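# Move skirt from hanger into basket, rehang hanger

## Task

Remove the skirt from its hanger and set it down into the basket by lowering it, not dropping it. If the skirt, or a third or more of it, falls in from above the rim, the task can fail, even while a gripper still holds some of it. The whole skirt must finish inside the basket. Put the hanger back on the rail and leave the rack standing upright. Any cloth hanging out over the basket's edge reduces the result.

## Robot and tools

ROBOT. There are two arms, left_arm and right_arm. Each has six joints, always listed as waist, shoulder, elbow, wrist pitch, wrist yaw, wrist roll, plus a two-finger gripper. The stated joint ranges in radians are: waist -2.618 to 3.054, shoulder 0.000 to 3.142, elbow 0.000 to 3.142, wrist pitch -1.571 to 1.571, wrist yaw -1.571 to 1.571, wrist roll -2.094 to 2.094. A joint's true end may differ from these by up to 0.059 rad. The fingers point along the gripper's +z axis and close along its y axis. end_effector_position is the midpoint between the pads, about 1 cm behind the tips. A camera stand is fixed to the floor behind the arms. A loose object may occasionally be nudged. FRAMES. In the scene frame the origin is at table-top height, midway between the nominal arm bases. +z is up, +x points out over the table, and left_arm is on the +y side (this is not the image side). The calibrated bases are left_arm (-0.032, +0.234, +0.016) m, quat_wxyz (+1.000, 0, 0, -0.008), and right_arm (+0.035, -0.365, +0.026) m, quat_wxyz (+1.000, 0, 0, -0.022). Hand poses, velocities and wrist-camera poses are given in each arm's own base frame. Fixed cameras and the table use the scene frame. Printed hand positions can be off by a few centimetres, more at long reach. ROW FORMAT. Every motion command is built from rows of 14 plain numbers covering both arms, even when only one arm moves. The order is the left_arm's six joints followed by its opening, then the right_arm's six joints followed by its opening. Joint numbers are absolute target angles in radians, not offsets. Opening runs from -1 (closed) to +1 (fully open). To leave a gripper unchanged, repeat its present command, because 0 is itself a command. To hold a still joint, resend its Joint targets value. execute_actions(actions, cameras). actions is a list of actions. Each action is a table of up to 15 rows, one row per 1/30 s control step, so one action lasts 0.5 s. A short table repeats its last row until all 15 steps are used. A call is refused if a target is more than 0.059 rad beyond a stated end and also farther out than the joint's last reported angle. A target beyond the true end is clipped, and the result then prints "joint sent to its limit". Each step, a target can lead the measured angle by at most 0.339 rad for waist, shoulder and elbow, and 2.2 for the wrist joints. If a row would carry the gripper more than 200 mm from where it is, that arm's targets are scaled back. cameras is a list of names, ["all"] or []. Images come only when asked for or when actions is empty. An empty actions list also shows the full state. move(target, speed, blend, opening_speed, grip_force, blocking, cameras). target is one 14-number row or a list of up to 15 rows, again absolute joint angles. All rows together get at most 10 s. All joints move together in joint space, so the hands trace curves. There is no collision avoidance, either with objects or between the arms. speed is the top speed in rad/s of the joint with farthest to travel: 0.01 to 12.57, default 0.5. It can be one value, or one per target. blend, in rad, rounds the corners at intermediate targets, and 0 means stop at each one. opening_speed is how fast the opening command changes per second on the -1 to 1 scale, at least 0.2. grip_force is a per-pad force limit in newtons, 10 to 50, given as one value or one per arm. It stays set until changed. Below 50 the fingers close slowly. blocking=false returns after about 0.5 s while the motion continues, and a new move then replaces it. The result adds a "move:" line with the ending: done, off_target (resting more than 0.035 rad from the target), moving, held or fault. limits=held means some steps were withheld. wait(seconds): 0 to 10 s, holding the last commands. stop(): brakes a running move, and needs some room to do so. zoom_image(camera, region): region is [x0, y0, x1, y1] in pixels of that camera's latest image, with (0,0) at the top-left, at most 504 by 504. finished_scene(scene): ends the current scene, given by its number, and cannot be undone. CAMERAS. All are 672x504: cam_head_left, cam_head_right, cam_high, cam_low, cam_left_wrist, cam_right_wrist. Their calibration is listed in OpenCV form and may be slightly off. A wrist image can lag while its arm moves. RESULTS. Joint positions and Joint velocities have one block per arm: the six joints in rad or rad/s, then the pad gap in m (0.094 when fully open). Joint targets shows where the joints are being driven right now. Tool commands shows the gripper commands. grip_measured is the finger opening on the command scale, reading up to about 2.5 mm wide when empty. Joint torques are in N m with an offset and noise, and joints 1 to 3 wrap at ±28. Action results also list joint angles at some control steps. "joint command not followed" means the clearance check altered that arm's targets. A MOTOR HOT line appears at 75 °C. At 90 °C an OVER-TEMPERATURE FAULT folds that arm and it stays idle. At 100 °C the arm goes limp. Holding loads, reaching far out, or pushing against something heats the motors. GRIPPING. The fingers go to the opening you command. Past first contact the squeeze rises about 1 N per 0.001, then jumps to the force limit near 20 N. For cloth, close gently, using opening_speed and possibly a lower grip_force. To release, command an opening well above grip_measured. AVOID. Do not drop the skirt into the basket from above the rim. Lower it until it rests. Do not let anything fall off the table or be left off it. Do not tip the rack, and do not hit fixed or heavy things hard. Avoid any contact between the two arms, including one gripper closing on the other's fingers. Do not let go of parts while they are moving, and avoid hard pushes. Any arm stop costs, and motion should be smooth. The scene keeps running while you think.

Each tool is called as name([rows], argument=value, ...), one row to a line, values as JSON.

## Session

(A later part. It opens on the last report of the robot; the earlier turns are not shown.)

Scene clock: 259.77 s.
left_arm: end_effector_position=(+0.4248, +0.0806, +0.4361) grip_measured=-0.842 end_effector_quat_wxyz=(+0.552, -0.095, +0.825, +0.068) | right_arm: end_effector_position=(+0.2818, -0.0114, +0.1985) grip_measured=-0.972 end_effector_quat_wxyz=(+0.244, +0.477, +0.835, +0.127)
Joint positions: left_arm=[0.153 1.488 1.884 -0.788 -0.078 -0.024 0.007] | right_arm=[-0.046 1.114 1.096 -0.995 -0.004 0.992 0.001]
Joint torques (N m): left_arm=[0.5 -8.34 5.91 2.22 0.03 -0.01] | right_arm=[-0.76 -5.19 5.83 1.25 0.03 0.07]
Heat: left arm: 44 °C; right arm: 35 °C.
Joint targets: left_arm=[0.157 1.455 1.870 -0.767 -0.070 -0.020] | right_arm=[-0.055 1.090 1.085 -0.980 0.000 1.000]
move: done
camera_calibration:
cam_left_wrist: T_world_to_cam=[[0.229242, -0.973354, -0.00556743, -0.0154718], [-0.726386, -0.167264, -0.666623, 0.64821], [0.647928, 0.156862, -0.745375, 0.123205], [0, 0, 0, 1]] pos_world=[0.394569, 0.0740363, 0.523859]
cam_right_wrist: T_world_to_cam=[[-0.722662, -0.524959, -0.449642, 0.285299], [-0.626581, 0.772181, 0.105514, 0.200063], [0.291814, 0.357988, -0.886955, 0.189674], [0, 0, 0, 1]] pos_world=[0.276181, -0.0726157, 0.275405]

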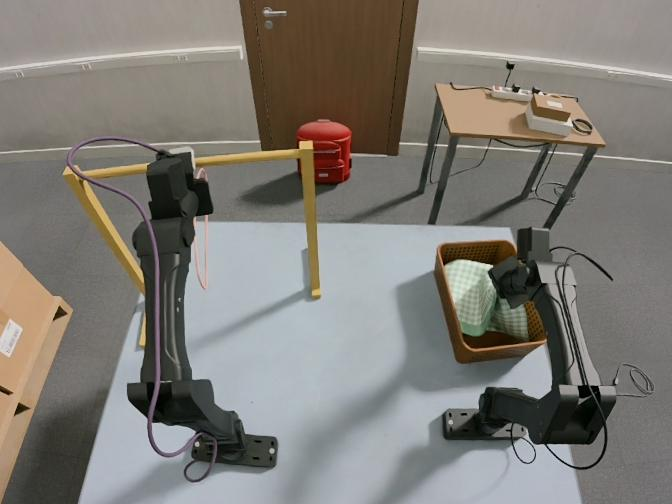

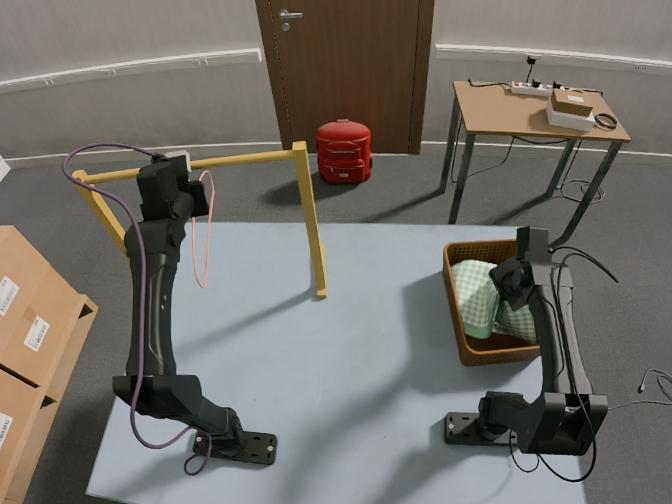

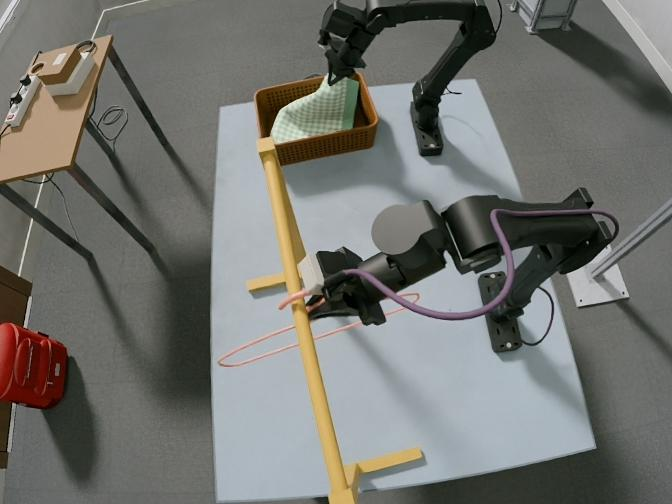

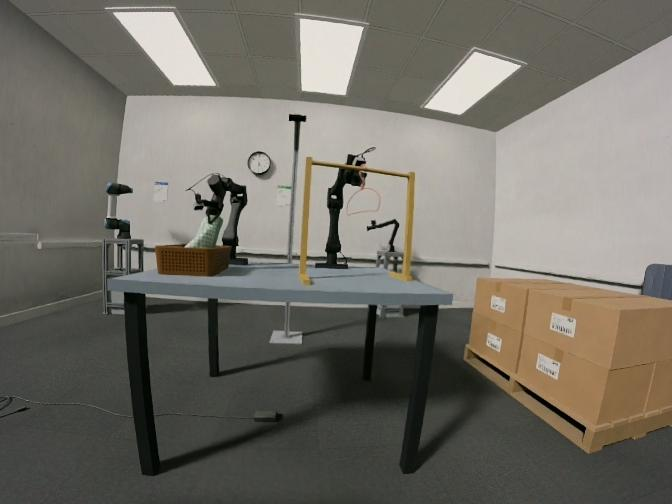

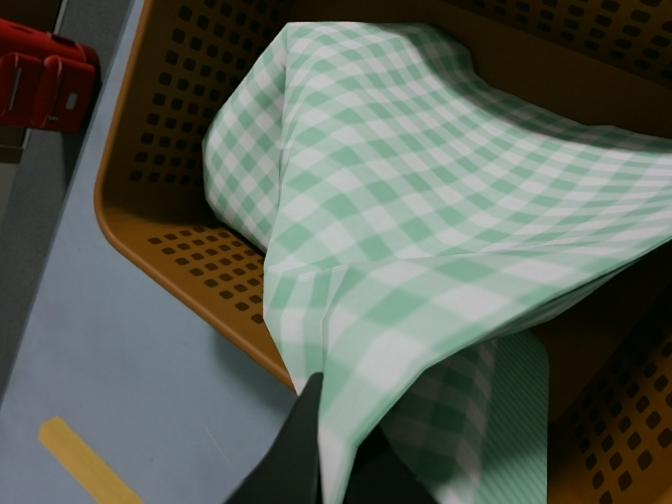

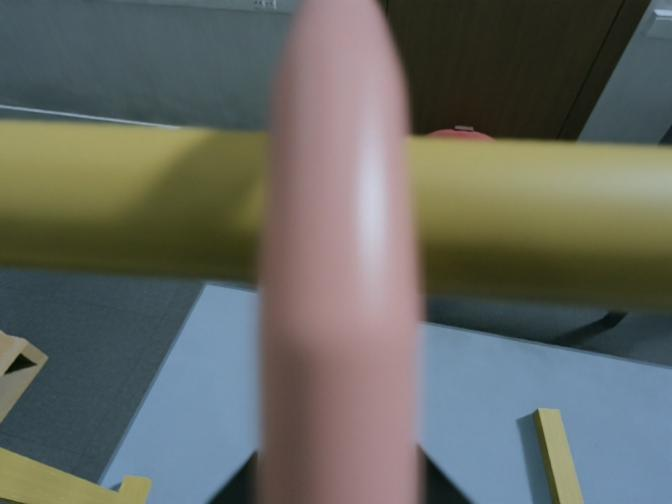

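move(target=[0.157,1.425,1.793,-0.72,-0.07,-0.02,-1,-0.055,1.33,0.755,-0.60,0,1.0,-1], speed=0.25, cameras=["all"])

zoom_image(camera="cam_high", region=[240, 230, 420, 380])

zoom_image(camera="cam_low", region=[330, 140, 400, 210])

zoom_image(camera="cam_high", region=[230, 20, 400, 170])

zoom_image(camera="cam_head_left", region=[400, 180, 600, 380])

Scene clock: 266.70 s.
left_arm: end_effector_position=(+0.4246, +0.0805, +0.4312) grip_measured=-0.842 end_effector_quat_wxyz=(+0.561, -0.095, +0.820, +0.068) | right_arm: end_effector_position=(+0.2919, -0.0117, +0.0649) grip_measured=-0.972 end_effector_quat_wxyz=(+0.175, +0.486, +0.851, +0.092)
Joint positions: left_arm=[0.153 1.456 1.809 -0.725 -0.078 -0.024 0.007] | right_arm=[-0.046 1.323 0.765 -0.614 -0.005 0.992 0.001]
Joint torques (N m): left_arm=[0.46 -8.1 5.83 2.07 0.03 0] | right_arm=[-0.75 -3.79 5.31 0.98 0.01 0.07]
Heat: left arm: 44 °C; right arm: 35 °C.
Joint targets: left_arm=[0.157 1.425 1.793 -0.720 -0.070 -0.020] | right_arm=[-0.055 1.330 0.755 -0.600 0.000 1.000]
move: done
camera_calibration:
cam_left_wrist: T_world_to_cam=[[0.228987, -0.973422, -0.00384391, -0.0162259], [-0.712671, -0.164956, -0.681828, 0.6454], [0.663072, 0.158869, -0.731503, 0.107162], [0, 0, 0, 1]] pos_world=[0.392618, 0.0736431, 0.518378]
cam_right_wrist: T_world_to_cam=[[-0.784605, -0.522089, -0.334391, 0.243055], [-0.601995, 0.770541, 0.209447, 0.206706], [0.148312, 0.365636, -0.918866, 0.112292], [0, 0, 0, 1]] pos_world=[0.298484, -0.0734377, 0.141163]

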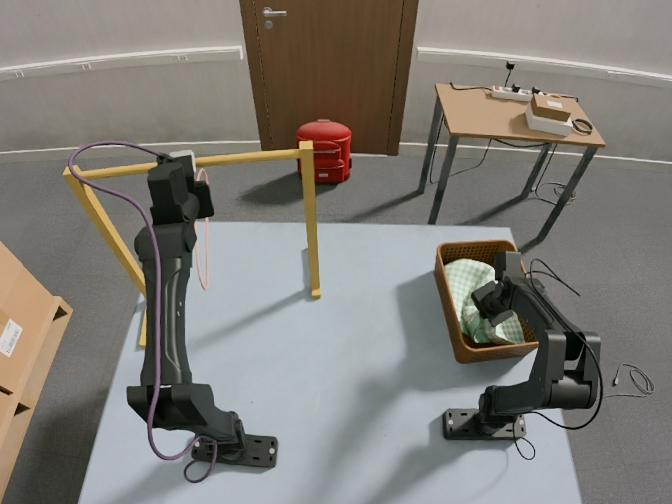

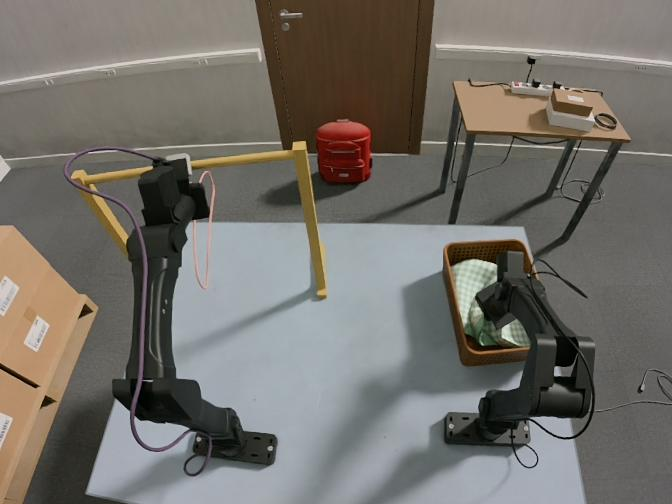

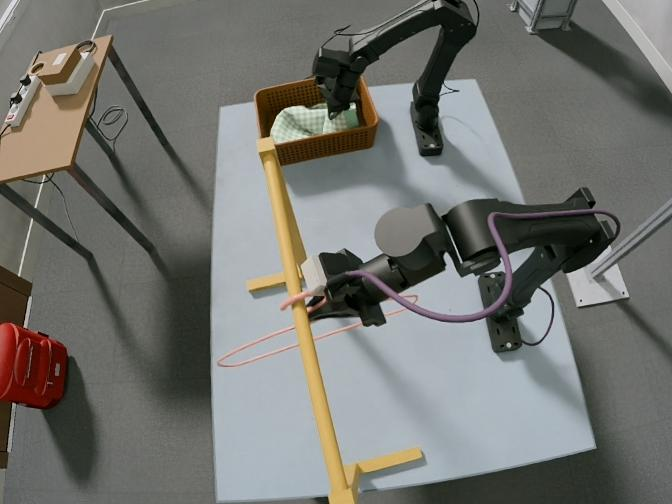

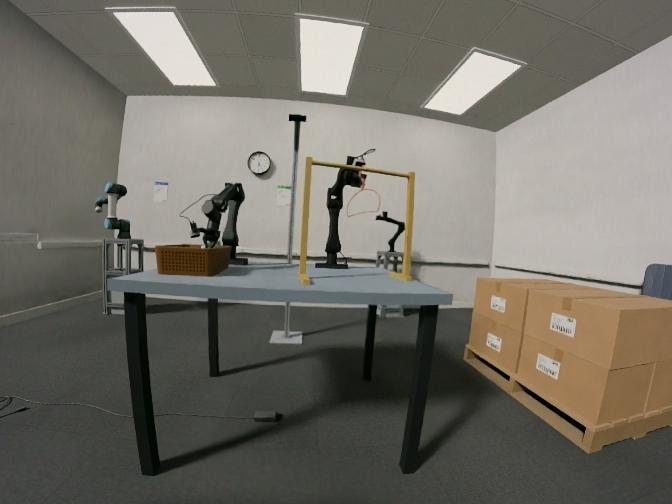

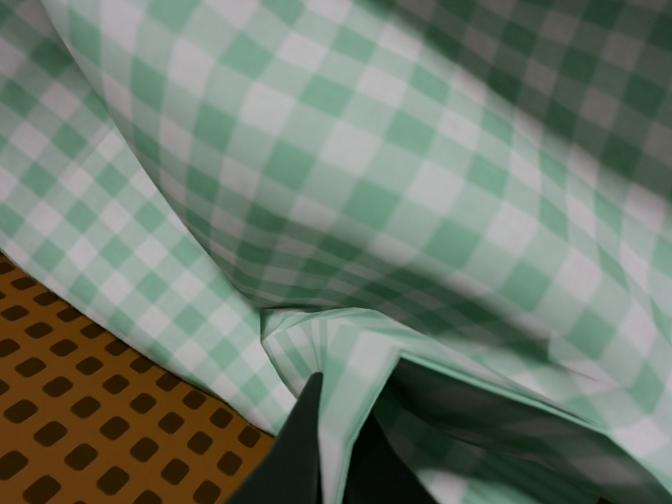

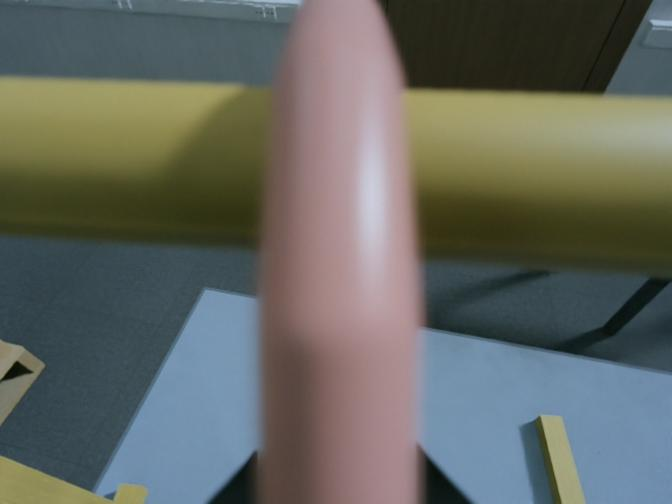

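Scaled by 2.800.

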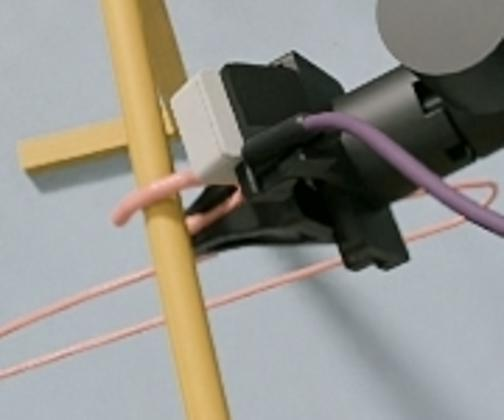

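Scaled by 7.200.

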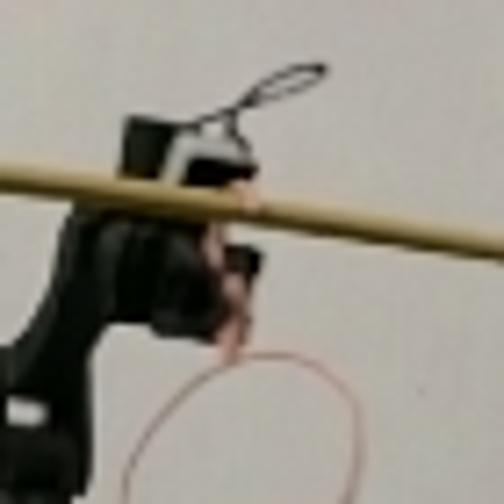

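Scaled by 2.965.

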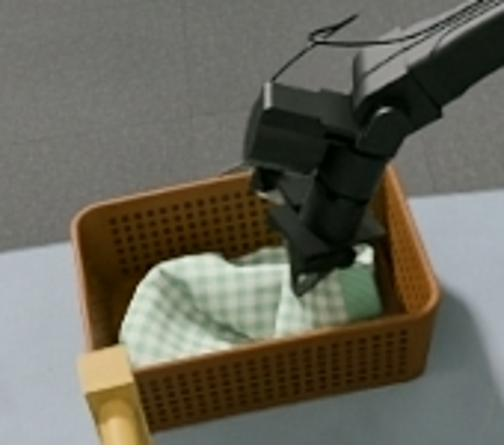

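Scaled by 2.520.

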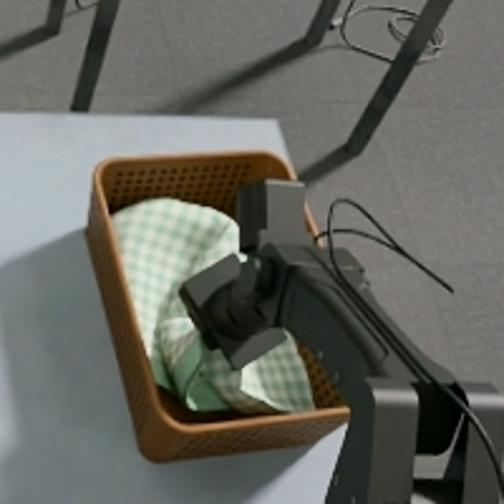

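move([
  [0.157,1.425,1.793,-0.72,-0.07,-0.02,-1,-0.055,1.33,0.755,-0.60,0,1.0,0.3],
  [0.157,1.389,1.70,-0.682,-0.07,-0.02,-1,-0.055,1.33,0.755,-0.60,0,1.0,0.3],
], speed=0.15, opening_speed=1, cameras=["cam_high","cam_low","cam_head_left","cam_left_wrist"])

zoom_image(camera="cam_high", region=[240, 230, 420, 380])

zoom_image(camera="cam_low", region=[330, 140, 400, 210])

Scene clock: 273.67 s.
left_arm: end_effector_position=(+0.4245, +0.0803, +0.4317) grip_measured=-0.842 end_effector_quat_wxyz=(+0.581, -0.094, +0.806, +0.069) | right_arm: end_effector_position=(+0.2923, -0.0117, +0.0650) grip_measured=+0.297 end_effector_quat_wxyz=(+0.176, +0.486, +0.851, +0.093)
Joint positions: left_arm=[0.153 1.416 1.725 -0.631 -0.077 -0.024 0.007] | right_arm=[-0.046 1.323 0.765 -0.612 -0.005 0.993 0.061]
Joint torques (N m): left_arm=[0.47 -7.57 5.31 1.56 0.03 0.01] | right_arm=[-0.53 -3.89 5.41 1.02 0.01 0.1]
Heat: left arm: 44 °C; right arm: 34 °C.
Joint targets: left_arm=[0.157 1.389 1.700 -0.682 -0.070 -0.020] | right_arm=[-0.055 1.330 0.755 -0.600 0.000 1.000]
move: off_target (left_arm); left_arm: the wrist pitch is farthest, 0.051 rad from its target
camera_calibration:
cam_left_wrist: T_world_to_cam=[[0.227895, -0.973686, -0.0000564329, -0.01755], [-0.679412, -0.158977, -0.716327, 0.64592], [0.697469, 0.163285, -0.697764, 0.0780191], [0, 0, 0, 1]] pos_world=[0.38843, 0.072859, 0.517128]
Images, in order (width x height): cam_head_left 672x504, cam_high 672x504, cam_low 672x504, cam_left_wrist 672x504.

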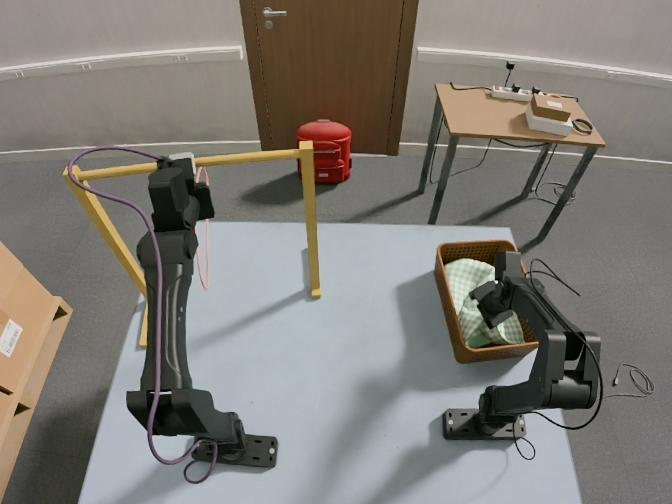

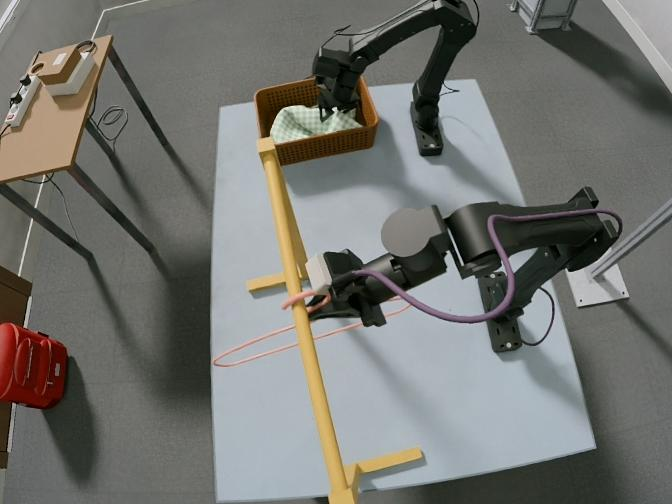

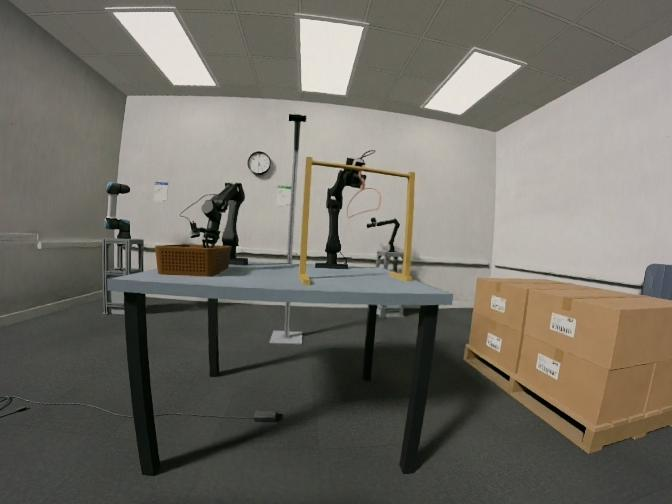

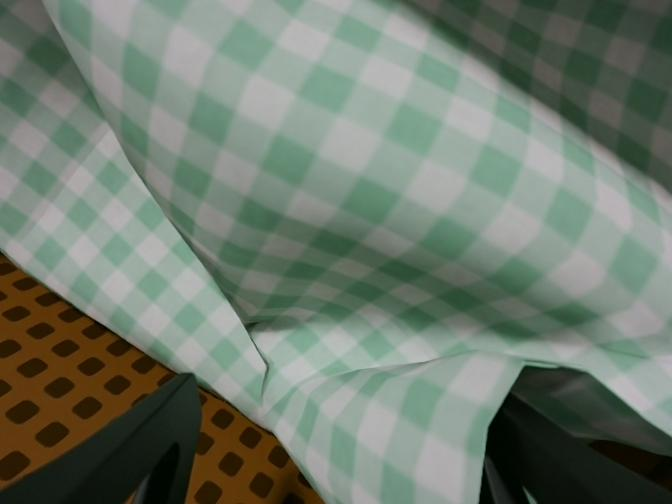

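Scaled by 2.800.

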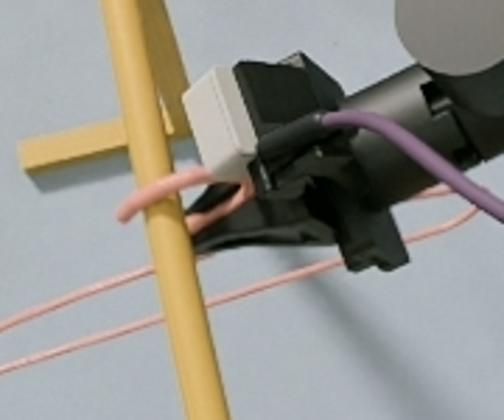

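Scaled by 7.200.

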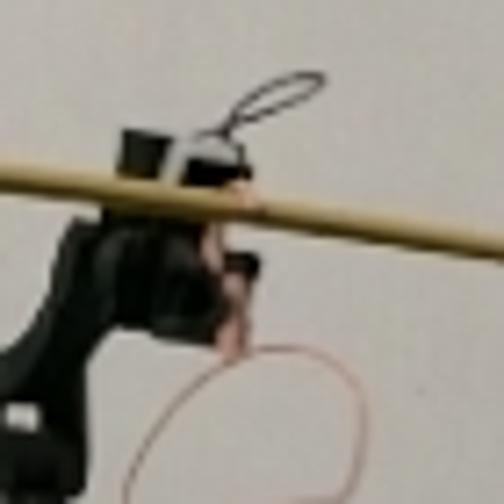

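move([
  [0.157,1.425,1.793,-0.72,-0.07,-0.02,-1,-0.055,1.08,1.11,-1.00,0,1.0,0.3],
  [0.157,1.425,1.793,-0.72,-0.07,-0.02,0.6,-0.055,1.08,1.11,-1.00,0,1.0,0.3],
], speed=0.3, opening_speed=0.7, cameras=["all"])

zoom_image(camera="cam_high", region=[240, 230, 420, 380])

zoom_image(camera="cam_low", region=[330, 140, 400, 210])

zoom_image(camera="cam_high", region=[230, 20, 400, 170])

Scene clock: 281.73 s.
left_arm: end_effector_position=(+0.4172, +0.0789, +0.4270) grip_measured=+0.598 end_effector_quat_wxyz=(+0.561, -0.094, +0.820, +0.067) | right_arm: end_effector_position=(+0.2798, -0.0111, +0.2004) grip_measured=+0.297 end_effector_quat_wxyz=(+0.251, +0.475, +0.833, +0.131)
Joint positions: left_arm=[0.153 1.42 1.76 -0.712 -0.075 -0.024 0.075] | right_arm=[-0.046 1.092 1.083 -0.987 -0.005 0.993 0.061]
Joint torques (N m): left_arm=[0.49 -4.77 10.1 1.95 0.01 -0.01] | right_arm=[-0.85 -3.92 9.14 1.01 0 0.07]
Heat: left arm: 43 °C; right arm: 34 °C.
Joint targets: left_arm=[0.157 1.425 1.793 -0.720 -0.070 -0.020] | right_arm=[-0.055 1.080 1.110 -1.000 0.000 1.000]
move: done; target 2's new numbers were sent with left_arm's wrist pitch 0.044 rad from that target
camera_calibration:
cam_left_wrist: T_world_to_cam=[[0.226299, -0.974051, -0.0036567, -0.015049], [-0.713664, -0.163246, -0.681201, 0.637024], [0.662927, 0.156764, -0.732088, 0.109674], [0, 0, 0, 1]] pos_world=[0.385321, 0.0721403, 0.514177]
cam_right_wrist: T_world_to_cam=[[-0.71464, -0.524978, -0.462265, 0.285215], [-0.628521, 0.771974, 0.094961, 0.201055], [0.307004, 0.358406, -0.881643, 0.186491], [0, 0, 0, 1]] pos_world=[0.27294, -0.0723171, 0.27717]

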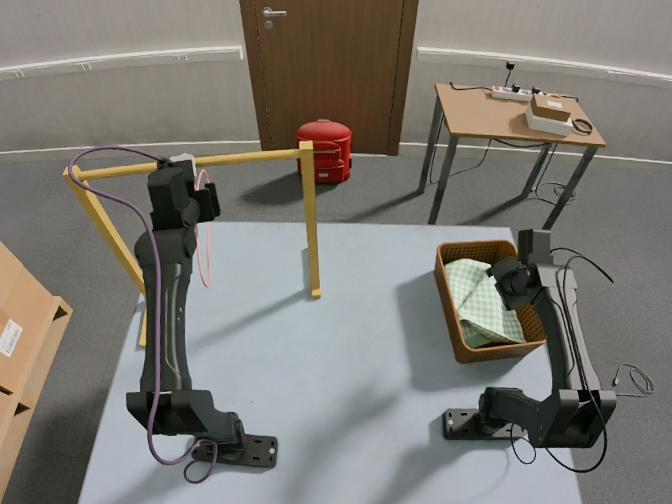

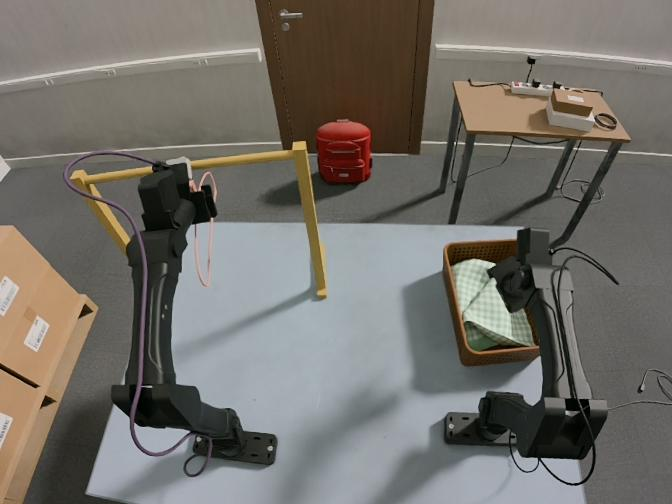

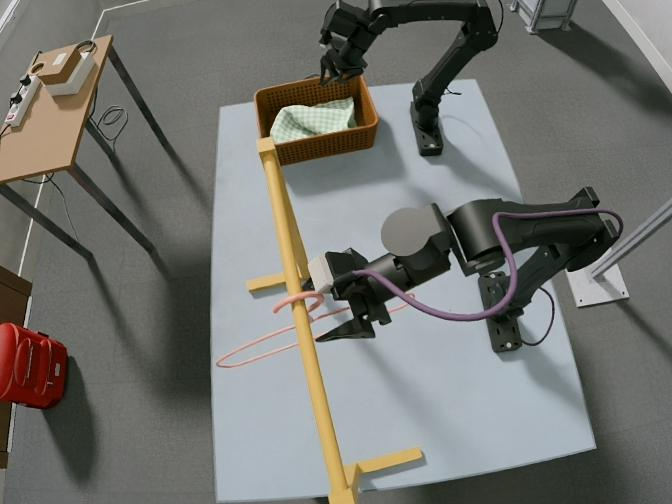

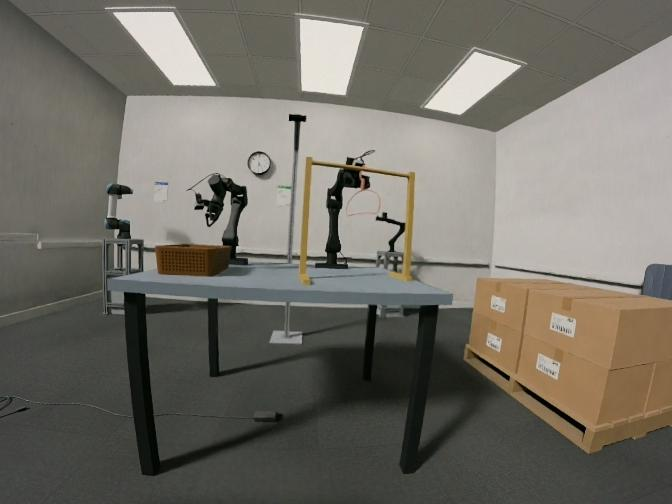

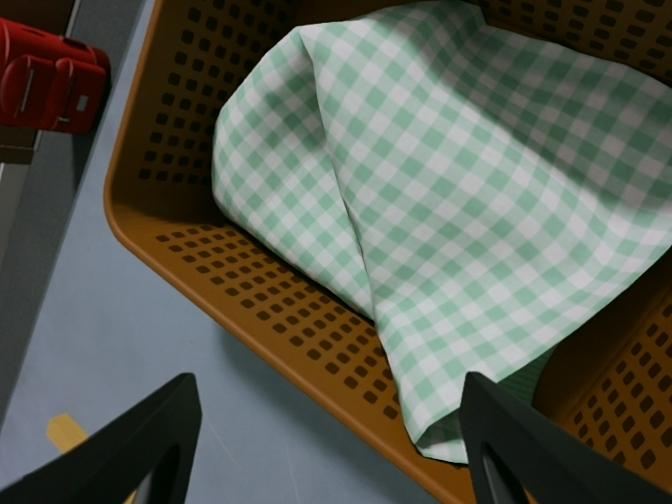

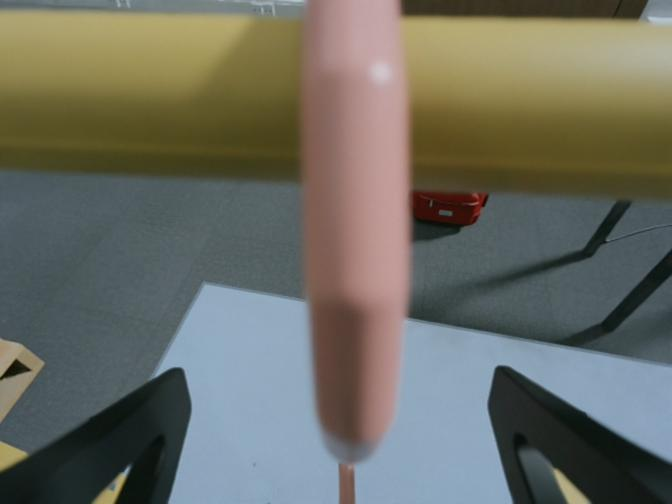

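Scaled by 2.800.

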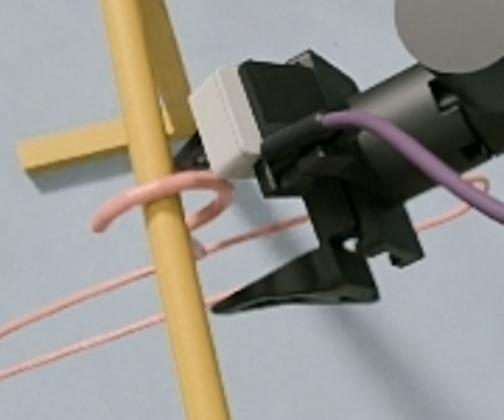

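Scaled by 7.200.

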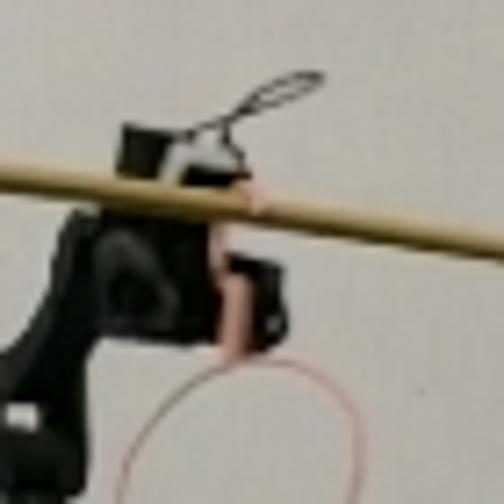

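Scaled by 2.965.

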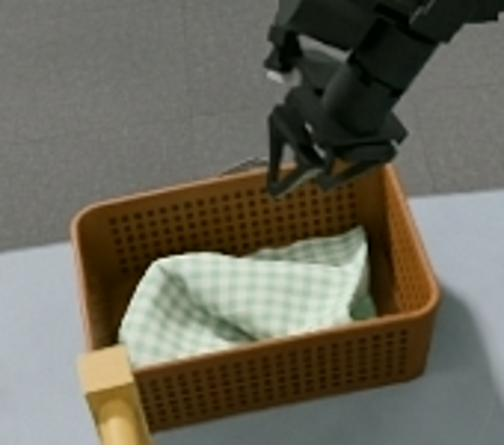

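move([
  [0.13,1.275,1.695,-0.78,-0.10,-0.03,0.6,-0.055,1.08,1.11,-1.00,0,1.0,0.3],
  [0.11,1.115,1.62,-0.855,-0.115,-0.04,0.6,-0.055,1.08,1.11,-1.00,0,1.0,0.3],
], speed=0.3, blend=[0.03,0], cameras=["cam_head_left","cam_high","cam_low"])

zoom_image(camera="cam_high", region=[240, 230, 420, 380])

Scene clock: 284.73 s.
left_arm: end_effector_position=(+0.3207, +0.0578, +0.4482) grip_measured=+0.598 end_effector_quat_wxyz=(+0.578, -0.092, +0.808, +0.067) | right_arm: end_effector_position=(+0.2798, -0.0111, +0.2004) grip_measured=+0.297 end_effector_quat_wxyz=(+0.251, +0.475, +0.833, +0.131)
Joint positions: left_arm=[0.117 1.122 1.638 -0.847 -0.106 -0.034 0.075] | right_arm=[-0.046 1.092 1.083 -0.987 -0.005 0.993 0.061]
Joint torques (N m): left_arm=[-0.62 -2.55 5.11 1.97 -0.13 -0.12] | right_arm=[-0.77 -3.92 9.05 0.95 0 0.08]
Heat: left arm: 42 °C; right arm: 34 °C.
Joint targets: left_arm=[0.110 1.115 1.620 -0.855 -0.115 -0.040] | right_arm=[-0.055 1.080 1.110 -1.000 0.000 1.000]
move: done
Images, in order (width x height): cam_head_left 672x504, cam_high 672x504, cam_low 672x504.

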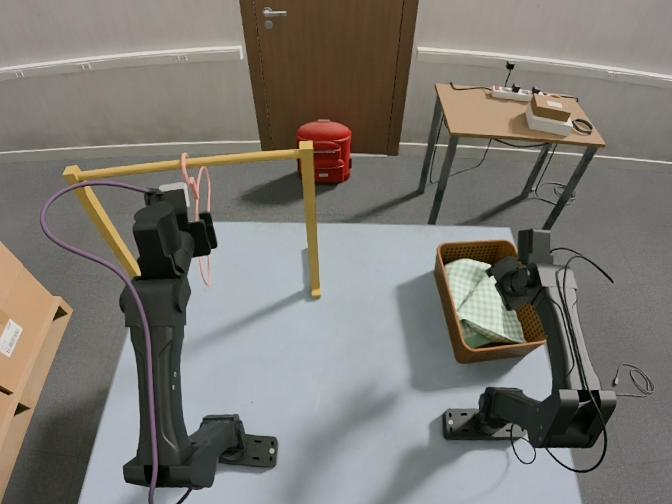

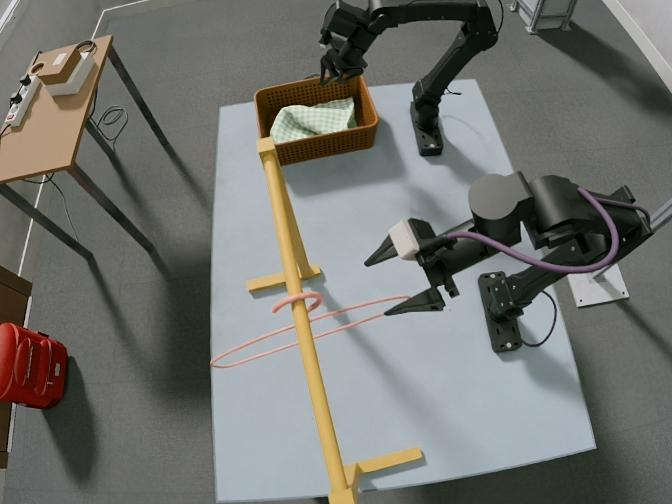

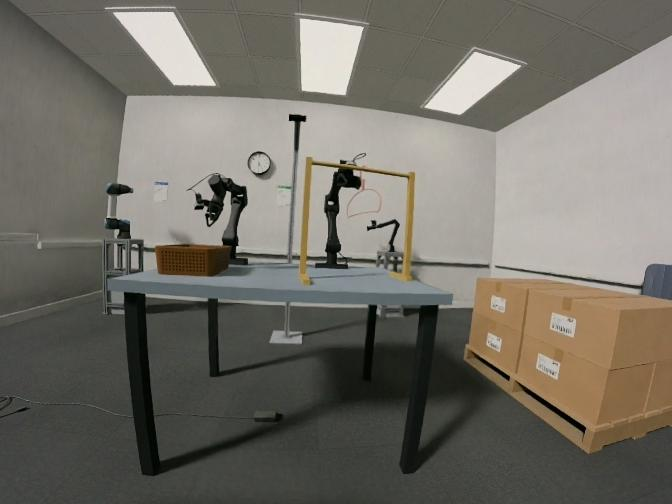

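Scaled by 2.800.

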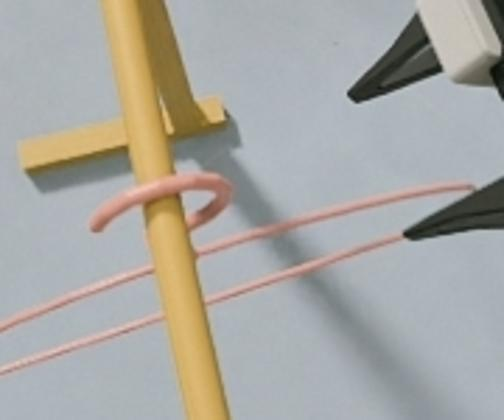

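finished_scene(scene=1)

The scene is finished: the task was done.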